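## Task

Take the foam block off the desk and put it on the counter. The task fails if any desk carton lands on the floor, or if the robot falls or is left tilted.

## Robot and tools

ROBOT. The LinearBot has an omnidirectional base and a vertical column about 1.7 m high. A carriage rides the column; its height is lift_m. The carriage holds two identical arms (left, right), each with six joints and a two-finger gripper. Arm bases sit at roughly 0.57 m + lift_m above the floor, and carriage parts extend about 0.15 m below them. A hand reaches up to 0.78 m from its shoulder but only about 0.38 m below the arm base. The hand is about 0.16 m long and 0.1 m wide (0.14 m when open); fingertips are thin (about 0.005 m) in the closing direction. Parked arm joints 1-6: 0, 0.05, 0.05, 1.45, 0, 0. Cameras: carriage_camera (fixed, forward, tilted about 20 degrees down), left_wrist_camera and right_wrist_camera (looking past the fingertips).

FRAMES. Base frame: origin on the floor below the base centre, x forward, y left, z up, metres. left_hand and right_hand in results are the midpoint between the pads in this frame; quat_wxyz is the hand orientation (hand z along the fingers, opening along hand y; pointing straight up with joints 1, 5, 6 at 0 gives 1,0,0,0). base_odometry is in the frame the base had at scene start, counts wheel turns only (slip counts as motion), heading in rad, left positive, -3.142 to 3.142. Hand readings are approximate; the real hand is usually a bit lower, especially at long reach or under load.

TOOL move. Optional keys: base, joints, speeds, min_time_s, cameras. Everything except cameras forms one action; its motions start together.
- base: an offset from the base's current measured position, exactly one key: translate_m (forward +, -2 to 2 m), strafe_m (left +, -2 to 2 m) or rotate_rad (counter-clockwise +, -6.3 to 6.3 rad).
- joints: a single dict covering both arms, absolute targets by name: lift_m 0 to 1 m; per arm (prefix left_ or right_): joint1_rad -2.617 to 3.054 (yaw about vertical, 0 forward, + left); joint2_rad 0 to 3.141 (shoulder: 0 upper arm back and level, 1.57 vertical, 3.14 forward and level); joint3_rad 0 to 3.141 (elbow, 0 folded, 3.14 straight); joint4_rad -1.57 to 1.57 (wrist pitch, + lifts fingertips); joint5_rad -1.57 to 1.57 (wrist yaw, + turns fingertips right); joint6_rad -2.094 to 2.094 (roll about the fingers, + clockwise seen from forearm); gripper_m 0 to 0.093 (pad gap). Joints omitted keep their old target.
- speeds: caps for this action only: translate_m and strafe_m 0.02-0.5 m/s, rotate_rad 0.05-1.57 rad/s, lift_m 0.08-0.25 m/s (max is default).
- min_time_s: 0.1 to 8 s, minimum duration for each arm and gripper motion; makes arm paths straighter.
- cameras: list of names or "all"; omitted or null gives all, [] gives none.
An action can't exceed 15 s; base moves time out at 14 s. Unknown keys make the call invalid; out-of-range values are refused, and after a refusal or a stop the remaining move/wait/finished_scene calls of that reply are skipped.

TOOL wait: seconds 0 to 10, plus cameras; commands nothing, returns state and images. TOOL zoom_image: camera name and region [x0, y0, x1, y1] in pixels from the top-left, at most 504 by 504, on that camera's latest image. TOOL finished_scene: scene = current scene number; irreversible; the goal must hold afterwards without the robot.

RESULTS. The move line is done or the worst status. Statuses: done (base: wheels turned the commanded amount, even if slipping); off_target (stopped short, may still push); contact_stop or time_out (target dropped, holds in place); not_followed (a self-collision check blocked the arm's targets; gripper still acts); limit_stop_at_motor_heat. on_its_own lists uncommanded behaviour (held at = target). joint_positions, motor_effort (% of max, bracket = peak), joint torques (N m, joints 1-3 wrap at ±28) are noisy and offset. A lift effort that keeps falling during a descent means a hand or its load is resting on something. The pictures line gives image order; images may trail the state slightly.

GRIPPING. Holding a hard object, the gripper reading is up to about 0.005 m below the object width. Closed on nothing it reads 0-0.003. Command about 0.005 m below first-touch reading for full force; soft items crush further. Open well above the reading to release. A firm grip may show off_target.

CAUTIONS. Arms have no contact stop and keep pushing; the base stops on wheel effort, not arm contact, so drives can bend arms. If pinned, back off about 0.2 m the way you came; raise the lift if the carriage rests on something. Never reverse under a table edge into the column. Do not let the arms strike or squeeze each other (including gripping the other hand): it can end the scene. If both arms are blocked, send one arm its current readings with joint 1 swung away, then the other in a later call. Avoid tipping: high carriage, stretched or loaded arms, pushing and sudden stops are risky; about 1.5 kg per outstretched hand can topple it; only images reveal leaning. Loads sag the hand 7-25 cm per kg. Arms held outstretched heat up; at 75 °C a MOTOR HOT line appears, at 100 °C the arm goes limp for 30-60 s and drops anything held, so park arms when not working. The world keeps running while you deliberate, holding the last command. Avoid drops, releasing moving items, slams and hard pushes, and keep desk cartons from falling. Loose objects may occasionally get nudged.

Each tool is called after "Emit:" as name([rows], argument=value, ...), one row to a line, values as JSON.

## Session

Emit:
move(joints={"lift_m": 0.9}, cameras=["carriage_camera"])

Scene clock: 2.93 s.
Joint torques (N m): left_arm=[0.58 4.18 6 -0.21 -0.09 -0.04] | right_arm=[-0.06 4.45 6.97 -0.29 0 -0.12]
move: done
base_odometry: x=+0.000 y=+0.000 heading=+0.000
base_status: not commanded
joint_positions: lift_m=+0.900 left_joint1_rad=-0.005 left_joint2_rad=+0.047 left_joint3_rad=+0.038 left_joint4_rad=+1.447 left_joint5_rad=-0.039 left_joint6_rad=-0.008 left_gripper_m=+0.09396 right_joint1_rad=+0.004 right_joint2_rad=+0.041 right_joint3_rad=+0.059 right_joint4_rad=+1.485 right_joint5_rad=-0.003 right_joint6_rad=+0.011 right_gripper_m=+0.09396
joint_status: all done
motor_effort: lift_m=+31(38) drive_wheels=-1(4)
left_hand: x=+0.2672 y=+0.3155 z=+1.8818 quat_wxyz=(+0.998, -0.020, +0.066, -0.006) (m; base frame)
right_hand: x=+0.2494 y=-0.3084 z=+1.8884 quat_wxyz=(+0.999, -0.001, +0.034, +0.008) (m; base frame)
pictures: carriage_camera
Images, in order (width x height): carriage_camera 504x504.

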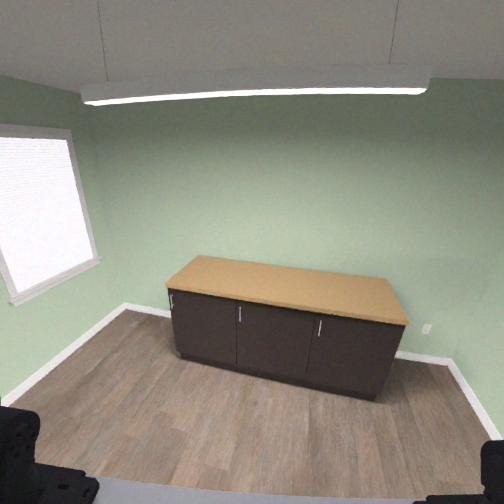

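Emit:
move(base={"rotate_rad": 3.14}, cameras=["carriage_camera"])

Emit:
zoom_image(camera="carriage_camera", region=[120, 250, 400, 450])

Scene clock: 11.17 s.
Joint torques (N m): left_arm=[0.61 4.22 5.98 -0.18 -0.1 -0.04] | right_arm=[-0.05 4.46 6.99 -0.28 0 -0.12]
move: done
base_odometry: x=+0.000 y=+0.000 heading=+3.139
base_status: done
joint_positions: lift_m=+0.900 left_joint1_rad=-0.005 left_joint2_rad=+0.047 left_joint3_rad=+0.038 left_joint4_rad=+1.444 left_joint5_rad=-0.039 left_joint6_rad=-0.008 left_gripper_m=+0.09398 right_joint1_rad=+0.004 right_joint2_rad=+0.041 right_joint3_rad=+0.059 right_joint4_rad=+1.485 right_joint5_rad=-0.003 right_joint6_rad=+0.011 right_gripper_m=+0.09398
joint_status: not commanded
motor_effort: lift_m=+31(31) drive_wheels=+5(17)
left_hand: x=+0.2678 y=+0.3155 z=+1.8817 quat_wxyz=(+0.998, -0.020, +0.068, -0.006) (m; base frame)
right_hand: x=+0.2495 y=-0.3084 z=+1.8884 quat_wxyz=(+0.999, -0.001, +0.034, +0.008) (m; base frame)
pictures: carriage_camera
Images, in order (width x height): carriage_camera 504x504.

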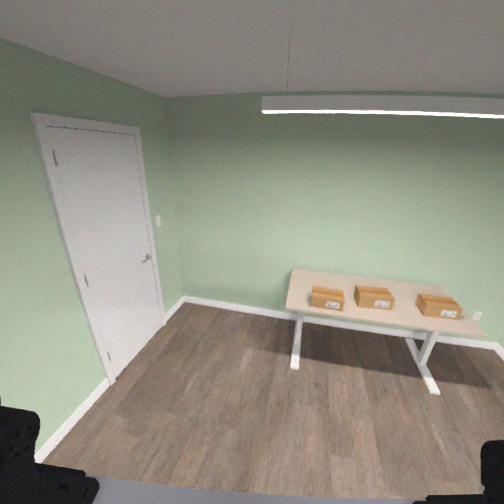

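Scaled by 1.800 from the camera's 504x504 image, which has a finer 720x720 frame.

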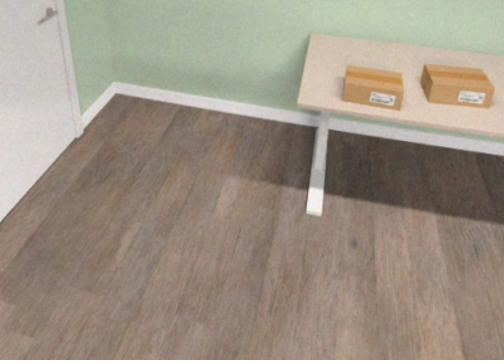

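Emit:
move(base={"rotate_rad": -0.27}, cameras=[])

Emit:
move(base={"strafe_m": -0.5}, cameras=[])

Emit:
move(base={"translate_m": 1.0}, cameras=["carriage_camera"])

Emit:
zoom_image(camera="carriage_camera", region=[100, 300, 440, 500])

Scene clock: 29.07 s.
Joint torques (N m): left_arm=[0.58 4.22 5.98 -0.22 -0.1 -0.05] | right_arm=[-0.03 4.48 7.01 -0.28 0 -0.11]
move: done
base_odometry: x=+0.000 y=+0.000 heading=+2.870
base_status: done
joint_positions: lift_m=+0.900 left_joint1_rad=-0.005 left_joint2_rad=+0.047 left_joint3_rad=+0.038 left_joint4_rad=+1.445 left_joint5_rad=-0.039 left_joint6_rad=-0.008 left_gripper_m=+0.09398 right_joint1_rad=+0.004 right_joint2_rad=+0.041 right_joint3_rad=+0.059 right_joint4_rad=+1.485 right_joint5_rad=-0.003 right_joint6_rad=+0.011 right_gripper_m=+0.09398
joint_status: not commanded
motor_effort: lift_m=+31(31) drive_wheels=-8(16)
left_hand: x=+0.2677 y=+0.3155 z=+1.8817 quat_wxyz=(+0.998, -0.020, +0.067, -0.006) (m; base frame)
right_hand: x=+0.2495 y=-0.3084 z=+1.8884 quat_wxyz=(+0.999, -0.001, +0.034, +0.008) (m; base frame)
pictures: none
No camera images: "cameras" was empty.

Scene clock: 32.20 s.
Joint torques (N m): left_arm=[0.59 4.26 6 -0.19 -0.09 -0.04] | right_arm=[-0.09 4.49 6.98 -0.28 0.01 -0.12]
move: done
base_odometry: x=+0.133 y=+0.482 heading=+2.871
base_status: done
joint_positions: lift_m=+0.900 left_joint1_rad=-0.005 left_joint2_rad=+0.047 left_joint3_rad=+0.038 left_joint4_rad=+1.445 left_joint5_rad=-0.039 left_joint6_rad=-0.008 left_gripper_m=+0.09398 right_joint1_rad=+0.005 right_joint2_rad=+0.041 right_joint3_rad=+0.059 right_joint4_rad=+1.485 right_joint5_rad=-0.003 right_joint6_rad=+0.011 right_gripper_m=+0.09398
joint_status: not commanded
motor_effort: lift_m=+31(31) drive_wheels=-10(21)
left_hand: x=+0.2677 y=+0.3155 z=+1.8817 quat_wxyz=(+0.998, -0.020, +0.067, -0.005) (m; base frame)
right_hand: x=+0.2495 y=-0.3084 z=+1.8884 quat_wxyz=(+0.999, -0.001, +0.034, +0.008) (m; base frame)
pictures: none
No camera images: "cameras" was empty.

Scene clock: 36.63 s.
Joint torques (N m): left_arm=[0.57 4.23 5.94 -0.2 -0.08 -0.06] | right_arm=[-0.06 4.48 6.98 -0.28 0 -0.12]
move: done
base_odometry: x=-0.830 y=+0.750 heading=+2.871
base_status: done
joint_positions: lift_m=+0.900 left_joint1_rad=-0.005 left_joint2_rad=+0.047 left_joint3_rad=+0.038 left_joint4_rad=+1.445 left_joint5_rad=-0.039 left_joint6_rad=-0.008 left_gripper_m=+0.09398 right_joint1_rad=+0.005 right_joint2_rad=+0.041 right_joint3_rad=+0.059 right_joint4_rad=+1.484 right_joint5_rad=-0.003 right_joint6_rad=+0.011 right_gripper_m=+0.09398
joint_status: not commanded
motor_effort: lift_m=+31(31) drive_wheels=-4(16)
left_hand: x=+0.2677 y=+0.3155 z=+1.8817 quat_wxyz=(+0.998, -0.020, +0.067, -0.005) (m; base frame)
right_hand: x=+0.2497 y=-0.3084 z=+1.8883 quat_wxyz=(+0.999, -0.001, +0.034, +0.008) (m; base frame)
pictures: carriage_camera
Images, in order (width x height): carriage_camera 504x504.

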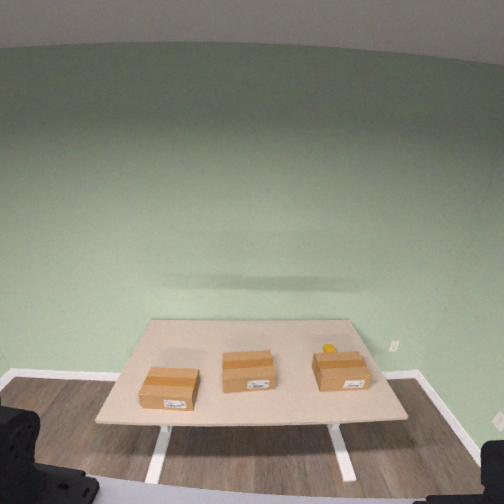

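Scaled by 1.482 from the camera's 504x504 image, which has a finer 720x720 frame.

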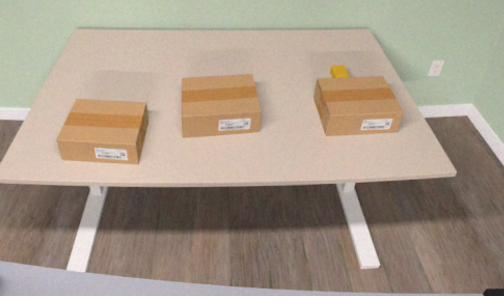

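Emit:
move(base={"strafe_m": -0.2}, cameras=[])

Emit:
move(base={"translate_m": 0.56}, joints={"lift_m": 0.75, "right_joint1_rad": 0, "right_joint2_rad": 2.832, "right_joint3_rad": 1.81, "right_joint4_rad": -0.55, "right_joint5_rad": 0, "right_joint6_rad": 0}, speeds={"translate_m": 0.3}, min_time_s=1.8, cameras=["carriage_camera", "right_wrist_camera"])

Emit:
zoom_image(camera="right_wrist_camera", region=[84, 0, 384, 300])

Scene clock: 56.97 s.
Joint torques (N m): left_arm=[0.57 4.12 6.01 -0.19 -0.09 -0.05] | right_arm=[-0.1 4.46 7.01 -0.28 0 -0.13]
move: done
base_odometry: x=-0.777 y=+0.943 heading=+2.871
base_status: done
joint_positions: lift_m=+0.900 left_joint1_rad=-0.004 left_joint2_rad=+0.047 left_joint3_rad=+0.038 left_joint4_rad=+1.445 left_joint5_rad=-0.039 left_joint6_rad=-0.008 left_gripper_m=+0.09398 right_joint1_rad=+0.005 right_joint2_rad=+0.041 right_joint3_rad=+0.059 right_joint4_rad=+1.484 right_joint5_rad=-0.003 right_joint6_rad=+0.011 right_gripper_m=+0.09398
joint_status: not commanded
motor_effort: lift_m=+31(31) drive_wheels=-5(11)
left_hand: x=+0.2677 y=+0.3155 z=+1.8817 quat_wxyz=(+0.998, -0.020, +0.067, -0.005) (m; base frame)
right_hand: x=+0.2497 y=-0.3084 z=+1.8883 quat_wxyz=(+0.999, -0.001, +0.034, +0.008) (m; base frame)
pictures: none
No camera images: "cameras" was empty.

Scene clock: 60.43 s.
Joint torques (N m): left_arm=[0.53 4.22 6 -0.22 -0.08 -0.05] | right_arm=[-0.49 -13.82 6.84 0.16 0.04 -0.23]
move: done
base_odometry: x=-1.316 y=+1.093 heading=+2.870
base_status: done
joint_positions: lift_m=+0.750 left_joint1_rad=-0.004 left_joint2_rad=+0.047 left_joint3_rad=+0.038 left_joint4_rad=+1.446 left_joint5_rad=-0.039 left_joint6_rad=-0.008 left_gripper_m=+0.09398 right_joint1_rad=+0.005 right_joint2_rad=+2.833 right_joint3_rad=+1.794 right_joint4_rad=-0.532 right_joint5_rad=-0.003 right_joint6_rad=+0.011 right_gripper_m=+0.09398
joint_status: all done
motor_effort: lift_m=+27(29) drive_wheels=-7(13)
left_hand: x=+0.2674 y=+0.3155 z=+1.7321 quat_wxyz=(+0.998, -0.020, +0.067, -0.005) (m; base frame)
right_hand: x=+0.6800 y=-0.3062 z=+1.0716 quat_wxyz=(+0.000, +0.003, +1.000, +0.001) (m; base frame)
pictures: carriage_camera, right_wrist_camera
Images, in order (width x height): carriage_camera 504x504, right_wrist_camera 504x504.

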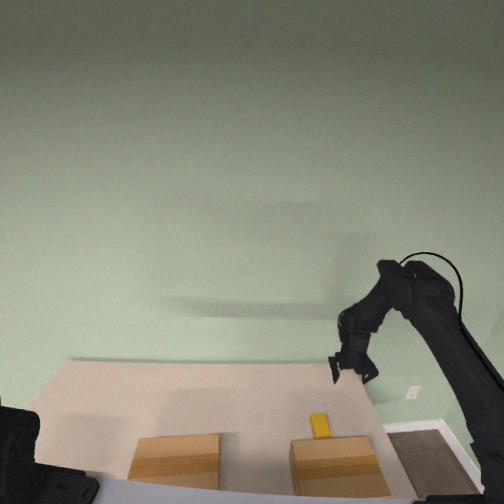

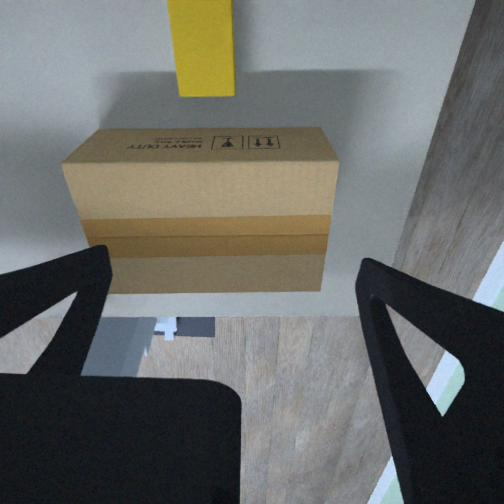

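Scaled by 1.680 from the camera's 504x504 image, which has a finer 720x720 frame.

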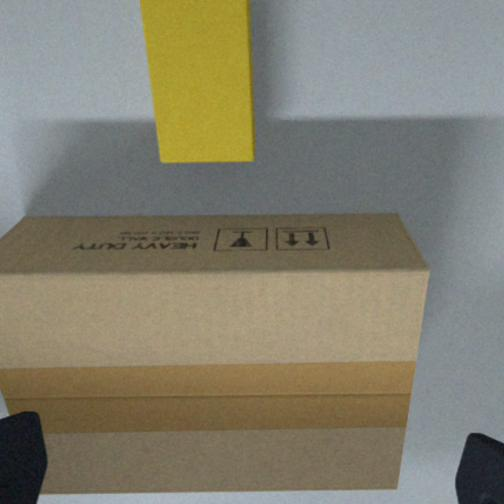

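Emit:
move(base={"translate_m": 0.06}, joints={"lift_m": 0.55, "right_joint1_rad": 0.074, "right_joint2_rad": 2.714, "right_joint3_rad": 1.595, "right_joint4_rad": -0.418, "right_joint5_rad": 0, "right_joint6_rad": 0.044}, speeds={"translate_m": 0.15}, cameras=["right_wrist_camera"])

Scene clock: 82.40 s.
Joint torques (N m): left_arm=[0.64 4.21 6.05 -0.19 -0.1 -0.05] | right_arm=[-0.28 -16.55 4.52 0.48 0.05 0.02]
move: done
base_odometry: x=-1.374 y=+1.110 heading=+2.869
base_status: done
joint_positions: lift_m=+0.550 left_joint1_rad=-0.005 left_joint2_rad=+0.047 left_joint3_rad=+0.038 left_joint4_rad=+1.446 left_joint5_rad=-0.039 left_joint6_rad=-0.008 left_gripper_m=+0.09398 right_joint1_rad=+0.077 right_joint2_rad=+2.752 right_joint3_rad=+1.596 right_joint4_rad=-0.433 right_joint5_rad=-0.003 right_joint6_rad=+0.031 right_gripper_m=+0.09398
joint_status: all done
motor_effort: lift_m=+27(28) drive_wheels=-9(14)
left_hand: x=+0.2674 y=+0.3155 z=+1.5321 quat_wxyz=(+0.998, -0.020, +0.067, -0.005) (m; base frame)
right_hand: x=+0.6447 y=-0.2769 z=+0.8724 quat_wxyz=(-0.009, -0.023, +1.000, +0.001) (m; base frame)
pictures: right_wrist_camera
Images, in order (width x height): right_wrist_camera 504x504.

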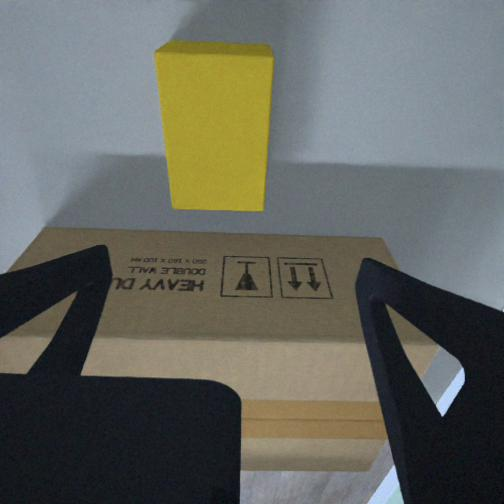

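Emit:
move(joints={"lift_m": 0.48, "right_joint1_rad": 0.1, "right_joint2_rad": 2.722, "right_joint3_rad": 1.632, "right_joint4_rad": -0.428, "right_joint5_rad": 0, "right_joint6_rad": 0.054}, cameras=["right_wrist_camera"])

Emit:
move(joints={"lift_m": 0.418}, speeds={"lift_m": 0.12}, cameras=["right_wrist_camera"])

Emit:
move(joints={"right_gripper_m": 0.045}, min_time_s=1.2, cameras=["right_wrist_camera"])

Scene clock: 101.13 s.
Joint torques (N m): left_arm=[0.62 4.29 6.04 -0.19 -0.1 -0.04] | right_arm=[0.4 -15.39 5.94 0.43 0.05 0.01]
move: done
base_odometry: x=-1.374 y=+1.110 heading=+2.869
base_status: not commanded
joint_positions: lift_m=+0.480 left_joint1_rad=-0.005 left_joint2_rad=+0.047 left_joint3_rad=+0.038 left_joint4_rad=+1.446 left_joint5_rad=-0.039 left_joint6_rad=-0.008 left_gripper_m=+0.09398 right_joint1_rad=+0.095 right_joint2_rad=+2.746 right_joint3_rad=+1.621 right_joint4_rad=-0.431 right_joint5_rad=-0.003 right_joint6_rad=+0.041 right_gripper_m=+0.09398
joint_status: all done
motor_effort: lift_m=+28(29) drive_wheels=-9(9)
left_hand: x=+0.2674 y=+0.3155 z=+1.4620 quat_wxyz=(+0.998, -0.020, +0.067, -0.005) (m; base frame)
right_hand: x=+0.6577 y=-0.2679 z=+0.8087 quat_wxyz=(+0.007, -0.027, +1.000, +0.002) (m; base frame)
pictures: right_wrist_camera
Images, in order (width x height): right_wrist_camera 504x504.

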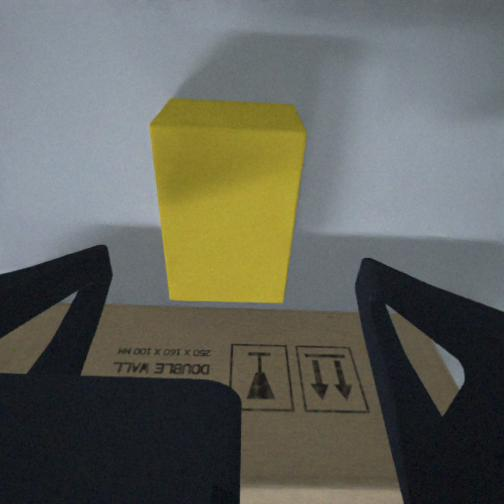

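Scene clock: 102.07 s.
Joint torques (N m): left_arm=[0.51 4.14 6 -0.2 -0.09 -0.04] | right_arm=[0.47 -15.31 5.93 0.43 0.05 0]
move: done
base_odometry: x=-1.374 y=+1.110 heading=+2.869
base_status: not commanded
joint_positions: lift_m=+0.418 left_joint1_rad=-0.005 left_joint2_rad=+0.047 left_joint3_rad=+0.038 left_joint4_rad=+1.446 left_joint5_rad=-0.039 left_joint6_rad=-0.008 left_gripper_m=+0.09398 right_joint1_rad=+0.095 right_joint2_rad=+2.745 right_joint3_rad=+1.622 right_joint4_rad=-0.431 right_joint5_rad=-0.003 right_joint6_rad=+0.041 right_gripper_m=+0.09398
joint_status: all done
motor_effort: lift_m=+27(29) drive_wheels=+3(8)
left_hand: x=+0.2674 y=+0.3155 z=+1.4001 quat_wxyz=(+0.998, -0.020, +0.067, -0.005) (m; base frame)
right_hand: x=+0.6585 y=-0.2678 z=+0.7473 quat_wxyz=(+0.008, -0.027, +1.000, +0.002) (m; base frame)
pictures: right_wrist_camera
Images, in order (width x height): right_wrist_camera 504x504.

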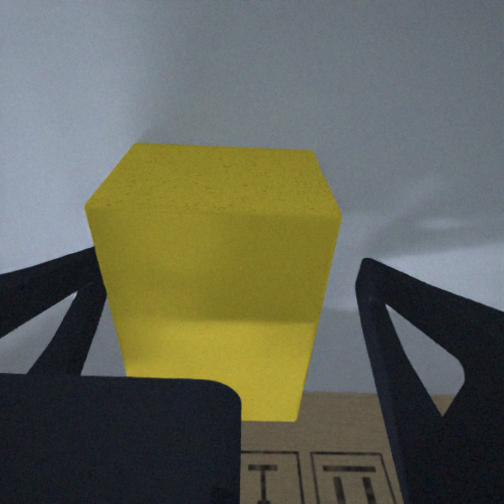

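Scene clock: 103.57 s.
Joint torques (N m): left_arm=[0.53 4.27 6 -0.21 -0.09 -0.04] | right_arm=[0.38 -15.32 5.86 0.43 0.04 0]
move: off_target
base_odometry: x=-1.374 y=+1.110 heading=+2.869
base_status: not commanded
joint_positions: lift_m=+0.418 left_joint1_rad=-0.005 left_joint2_rad=+0.047 left_joint3_rad=+0.038 left_joint4_rad=+1.446 left_joint5_rad=-0.039 left_joint6_rad=-0.008 left_gripper_m=+0.09398 right_joint1_rad=+0.095 right_joint2_rad=+2.745 right_joint3_rad=+1.622 right_joint4_rad=-0.431 right_joint5_rad=-0.003 right_joint6_rad=+0.041 right_gripper_m=+0.05674
joint_status: right_gripper_m off_target (ended at +0.05677, target +0.04500)
motor_effort: lift_m=+28(28) drive_wheels=+1(9)
left_hand: x=+0.2674 y=+0.3155 z=+1.4001 quat_wxyz=(+0.998, -0.020, +0.067, -0.005) (m; base frame)
right_hand: x=+0.6585 y=-0.2678 z=+0.7473 quat_wxyz=(+0.008, -0.027, +1.000, +0.002) (m; base frame)
pictures: right_wrist_camera
Images, in order (width x height): right_wrist_camera 504x504.

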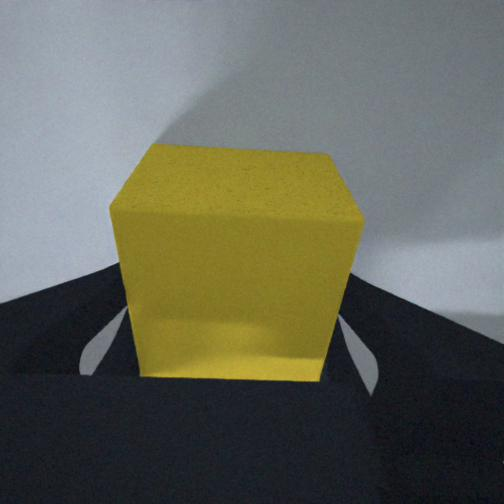

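Emit:
move(joints={"lift_m": 0.73}, cameras=["right_wrist_camera"])

Emit:
move(base={"translate_m": -0.75}, cameras=[])

Emit:
move(base={"rotate_rad": 3.14}, cameras=[])

Emit:
move(base={"translate_m": 1.9}, cameras=["carriage_camera", "right_wrist_camera"])

Scene clock: 124.13 s.
Joint torques (N m): left_arm=[0.55 4.23 6.02 -0.24 -0.1 -0.06] | right_arm=[0.35 -15.27 5.85 0.44 0.05 0]
move: done
base_odometry: x=-1.374 y=+1.110 heading=+2.869
base_status: not commanded
joint_positions: lift_m=+0.730 left_joint1_rad=-0.005 left_joint2_rad=+0.047 left_joint3_rad=+0.038 left_joint4_rad=+1.446 left_joint5_rad=-0.039 left_joint6_rad=-0.008 left_gripper_m=+0.09398 right_joint1_rad=+0.095 right_joint2_rad=+2.745 right_joint3_rad=+1.622 right_joint4_rad=-0.431 right_joint5_rad=-0.003 right_joint6_rad=+0.042 right_gripper_m=+0.05674
joint_status: all done
motor_effort: lift_m=+30(37) drive_wheels=+4(8)
left_hand: x=+0.2674 y=+0.3155 z=+1.7118 quat_wxyz=(+0.998, -0.020, +0.067, -0.005) (m; base frame)
right_hand: x=+0.6588 y=-0.2678 z=+1.0594 quat_wxyz=(+0.009, -0.027, +1.000, +0.002) (m; base frame)
pictures: right_wrist_camera
Images, in order (width x height): right_wrist_camera 504x504.

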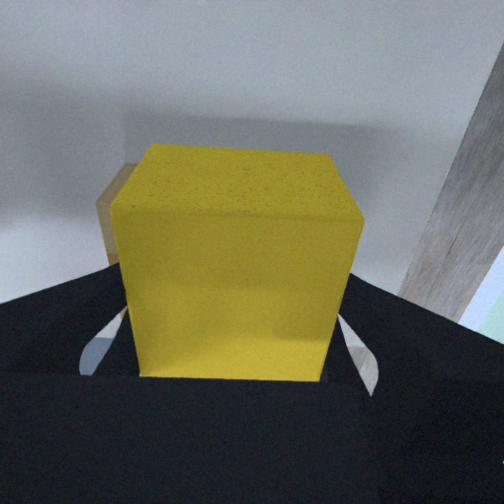

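Scene clock: 127.93 s.
Joint torques (N m): left_arm=[0.53 4.08 5.98 -0.19 -0.09 -0.05] | right_arm=[0.38 -15.27 5.85 0.44 0.05 0]
move: done
base_odometry: x=-0.651 y=+0.908 heading=+2.869
base_status: done
joint_positions: lift_m=+0.730 left_joint1_rad=-0.005 left_joint2_rad=+0.047 left_joint3_rad=+0.038 left_joint4_rad=+1.446 left_joint5_rad=-0.039 left_joint6_rad=-0.008 left_gripper_m=+0.09398 right_joint1_rad=+0.095 right_joint2_rad=+2.745 right_joint3_rad=+1.622 right_joint4_rad=-0.430 right_joint5_rad=-0.003 right_joint6_rad=+0.042 right_gripper_m=+0.05674
joint_status: not commanded
motor_effort: lift_m=+30(31) drive_wheels=-2(15)
left_hand: x=+0.2675 y=+0.3156 z=+1.7118 quat_wxyz=(+0.998, -0.020, +0.067, -0.005) (m; base frame)
right_hand: x=+0.6588 y=-0.2678 z=+1.0594 quat_wxyz=(+0.009, -0.027, +1.000, +0.002) (m; base frame)
pictures: none
No camera images: "cameras" was empty.

Scene clock: 132.20 s.
Joint torques (N m): left_arm=[0.51 4.23 6.02 -0.19 -0.09 -0.05] | right_arm=[0.16 -15.34 5.18 0.33 0.04 0.01]
move: done
base_odometry: x=-0.652 y=+0.908 heading=-0.274
base_status: done
joint_positions: lift_m=+0.730 left_joint1_rad=-0.005 left_joint2_rad=+0.047 left_joint3_rad=+0.038 left_joint4_rad=+1.444 left_joint5_rad=-0.040 left_joint6_rad=-0.008 left_gripper_m=+0.09400 right_joint1_rad=+0.098 right_joint2_rad=+2.745 right_joint3_rad=+1.630 right_joint4_rad=-0.417 right_joint5_rad=-0.002 right_joint6_rad=+0.042 right_gripper_m=+0.05673
joint_status: not commanded
motor_effort: lift_m=+30(31) drive_wheels=+7(19)
left_hand: x=+0.2677 y=+0.3157 z=+1.7118 quat_wxyz=(+0.998, -0.020, +0.068, -0.005) (m; base frame)
right_hand: x=+0.6654 y=-0.2663 z=+1.0607 quat_wxyz=(+0.019, -0.028, +0.999, +0.002) (m; base frame)
pictures: none
No camera images: "cameras" was empty.

Scene clock: 138.40 s.
Joint torques (N m): left_arm=[0.54 4.27 5.97 -0.18 -0.1 -0.05] | right_arm=[0.16 -15.3 5.19 0.36 0.03 0]
move: done
base_odometry: x=+1.178 y=+0.397 heading=-0.273
base_status: done
joint_positions: lift_m=+0.730 left_joint1_rad=-0.005 left_joint2_rad=+0.047 left_joint3_rad=+0.038 left_joint4_rad=+1.444 left_joint5_rad=-0.040 left_joint6_rad=-0.008 left_gripper_m=+0.09400 right_joint1_rad=+0.098 right_joint2_rad=+2.745 right_joint3_rad=+1.630 right_joint4_rad=-0.419 right_joint5_rad=-0.002 right_joint6_rad=+0.042 right_gripper_m=+0.05673
joint_status: not commanded
motor_effort: lift_m=+30(31) drive_wheels=-11(24)
left_hand: x=+0.2677 y=+0.3157 z=+1.7118 quat_wxyz=(+0.998, -0.020, +0.068, -0.005) (m; base frame)
right_hand: x=+0.6648 y=-0.2664 z=+1.0607 quat_wxyz=(+0.018, -0.028, +0.999, +0.002) (m; base frame)
pictures: carriage_camera, right_wrist_camera
Images, in order (width x height): carriage_camera 504x504, right_wrist_camera 504x504.

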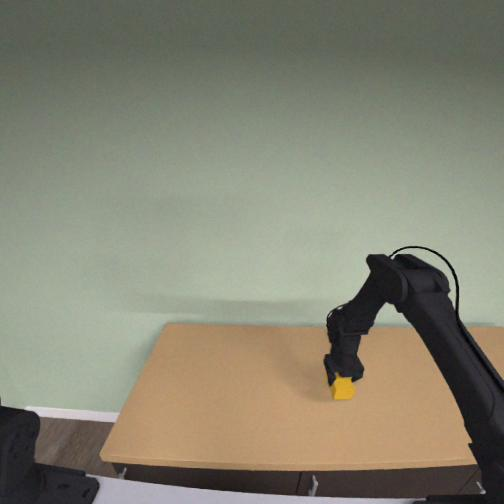

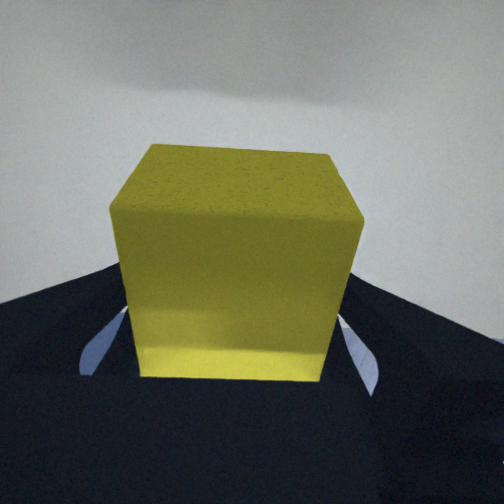

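Emit:
move(joints={"lift_m": 0.618}, cameras=[])

Emit:
move(joints={"lift_m": 0.604}, speeds={"lift_m": 0.08}, cameras=["right_wrist_camera"])

Scene clock: 145.07 s.
Joint torques (N m): left_arm=[0.54 4.23 5.93 -0.14 -0.08 -0.05] | right_arm=[0.18 -15.2 5.2 0.38 0.04 0]
move: done
base_odometry: x=+1.178 y=+0.397 heading=-0.273
base_status: not commanded
joint_positions: lift_m=+0.618 left_joint1_rad=-0.005 left_joint2_rad=+0.047 left_joint3_rad=+0.038 left_joint4_rad=+1.444 left_joint5_rad=-0.040 left_joint6_rad=-0.008 left_gripper_m=+0.09400 right_joint1_rad=+0.098 right_joint2_rad=+2.743 right_joint3_rad=+1.630 right_joint4_rad=-0.422 right_joint5_rad=-0.002 right_joint6_rad=+0.042 right_gripper_m=+0.05673
joint_status: all done
motor_effort: lift_m=+28(28) drive_wheels=-9(12)
left_hand: x=+0.2677 y=+0.3157 z=+1.6000 quat_wxyz=(+0.998, -0.020, +0.068, -0.005) (m; base frame)
right_hand: x=+0.6647 y=-0.2664 z=+0.9497 quat_wxyz=(+0.018, -0.028, +0.999, +0.002) (m; base frame)
pictures: none
No camera images: "cameras" was empty.

Scene clock: 145.60 s.
Joint torques (N m): left_arm=[0.55 4.33 6.06 -0.2 -0.08 -0.04] | right_arm=[0.16 -14.89 5.24 0.47 0.04 0]
move: done
base_odometry: x=+1.178 y=+0.397 heading=-0.273
base_status: not commanded
joint_positions: lift_m=+0.604 left_joint1_rad=-0.005 left_joint2_rad=+0.047 left_joint3_rad=+0.038 left_joint4_rad=+1.444 left_joint5_rad=-0.040 left_joint6_rad=-0.008 left_gripper_m=+0.09400 right_joint1_rad=+0.098 right_joint2_rad=+2.740 right_joint3_rad=+1.630 right_joint4_rad=-0.432 right_joint5_rad=-0.002 right_joint6_rad=+0.042 right_gripper_m=+0.05673
joint_status: all done
motor_effort: lift_m=+26(27) drive_wheels=+8(12)
left_hand: x=+0.2677 y=+0.3157 z=+1.5861 quat_wxyz=(+0.998, -0.020, +0.068, -0.005) (m; base frame)
right_hand: x=+0.6634 y=-0.2665 z=+0.9369 quat_wxyz=(+0.014, -0.028, +1.000, +0.002) (m; base frame)
pictures: right_wrist_camera
Images, in order (width x height): right_wrist_camera 504x504.

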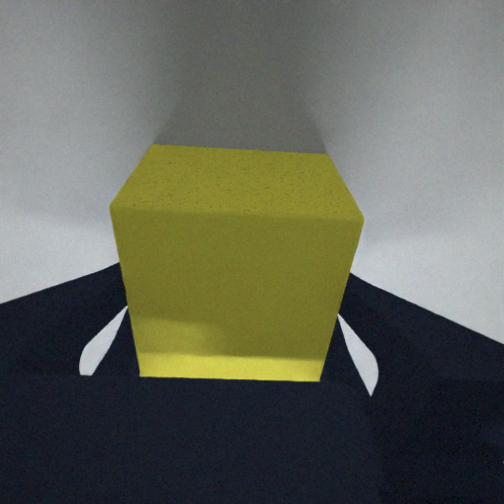

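Emit:
move(joints={"right_gripper_m": 0.093}, min_time_s=1.0, cameras=[])

Emit:
move(joints={"lift_m": 0.72}, cameras=["right_wrist_camera"])

Scene clock: 150.33 s.
Joint torques (N m): left_arm=[0.58 4.19 5.98 -0.17 -0.07 -0.06] | right_arm=[0.16 -14.9 5.19 0.47 0.04 -0.01]
move: done
base_odometry: x=+1.178 y=+0.397 heading=-0.273
base_status: not commanded
joint_positions: lift_m=+0.604 left_joint1_rad=-0.005 left_joint2_rad=+0.047 left_joint3_rad=+0.038 left_joint4_rad=+1.444 left_joint5_rad=-0.040 left_joint6_rad=-0.008 left_gripper_m=+0.09400 right_joint1_rad=+0.098 right_joint2_rad=+2.740 right_joint3_rad=+1.630 right_joint4_rad=-0.432 right_joint5_rad=-0.002 right_joint6_rad=+0.043 right_gripper_m=+0.09294
joint_status: all done
motor_effort: lift_m=+26(27) drive_wheels=+7(13)
left_hand: x=+0.2677 y=+0.3157 z=+1.5861 quat_wxyz=(+0.998, -0.020, +0.068, -0.005) (m; base frame)
right_hand: x=+0.6634 y=-0.2665 z=+0.9369 quat_wxyz=(+0.014, -0.027, +1.000, +0.002) (m; base frame)
pictures: none
No camera images: "cameras" was empty.

Scene clock: 151.33 s.
Joint torques (N m): left_arm=[0.54 4.22 6.02 -0.17 -0.08 -0.04] | right_arm=[0.23 -14.84 5.31 0.47 0.04 -0.01]
move: done
base_odometry: x=+1.178 y=+0.397 heading=-0.273
base_status: not commanded
joint_positions: lift_m=+0.720 left_joint1_rad=-0.005 left_joint2_rad=+0.047 left_joint3_rad=+0.038 left_joint4_rad=+1.444 left_joint5_rad=-0.040 left_joint6_rad=-0.008 left_gripper_m=+0.09400 right_joint1_rad=+0.098 right_joint2_rad=+2.740 right_joint3_rad=+1.628 right_joint4_rad=-0.432 right_joint5_rad=-0.002 right_joint6_rad=+0.043 right_gripper_m=+0.09294
joint_status: all done
motor_effort: lift_m=+31(38) drive_wheels=+8(12)
left_hand: x=+0.2677 y=+0.3157 z=+1.7017 quat_wxyz=(+0.998, -0.020, +0.068, -0.005) (m; base frame)
right_hand: x=+0.6630 y=-0.2665 z=+1.0524 quat_wxyz=(+0.014, -0.027, +1.000, +0.002) (m; base frame)
pictures: right_wrist_camera
Images, in order (width x height): right_wrist_camera 504x504.

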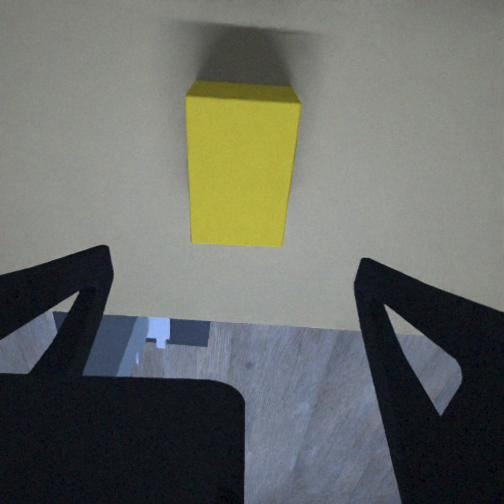

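Emit:
finished_scene(scene=2)

The scene is finished: the task was done.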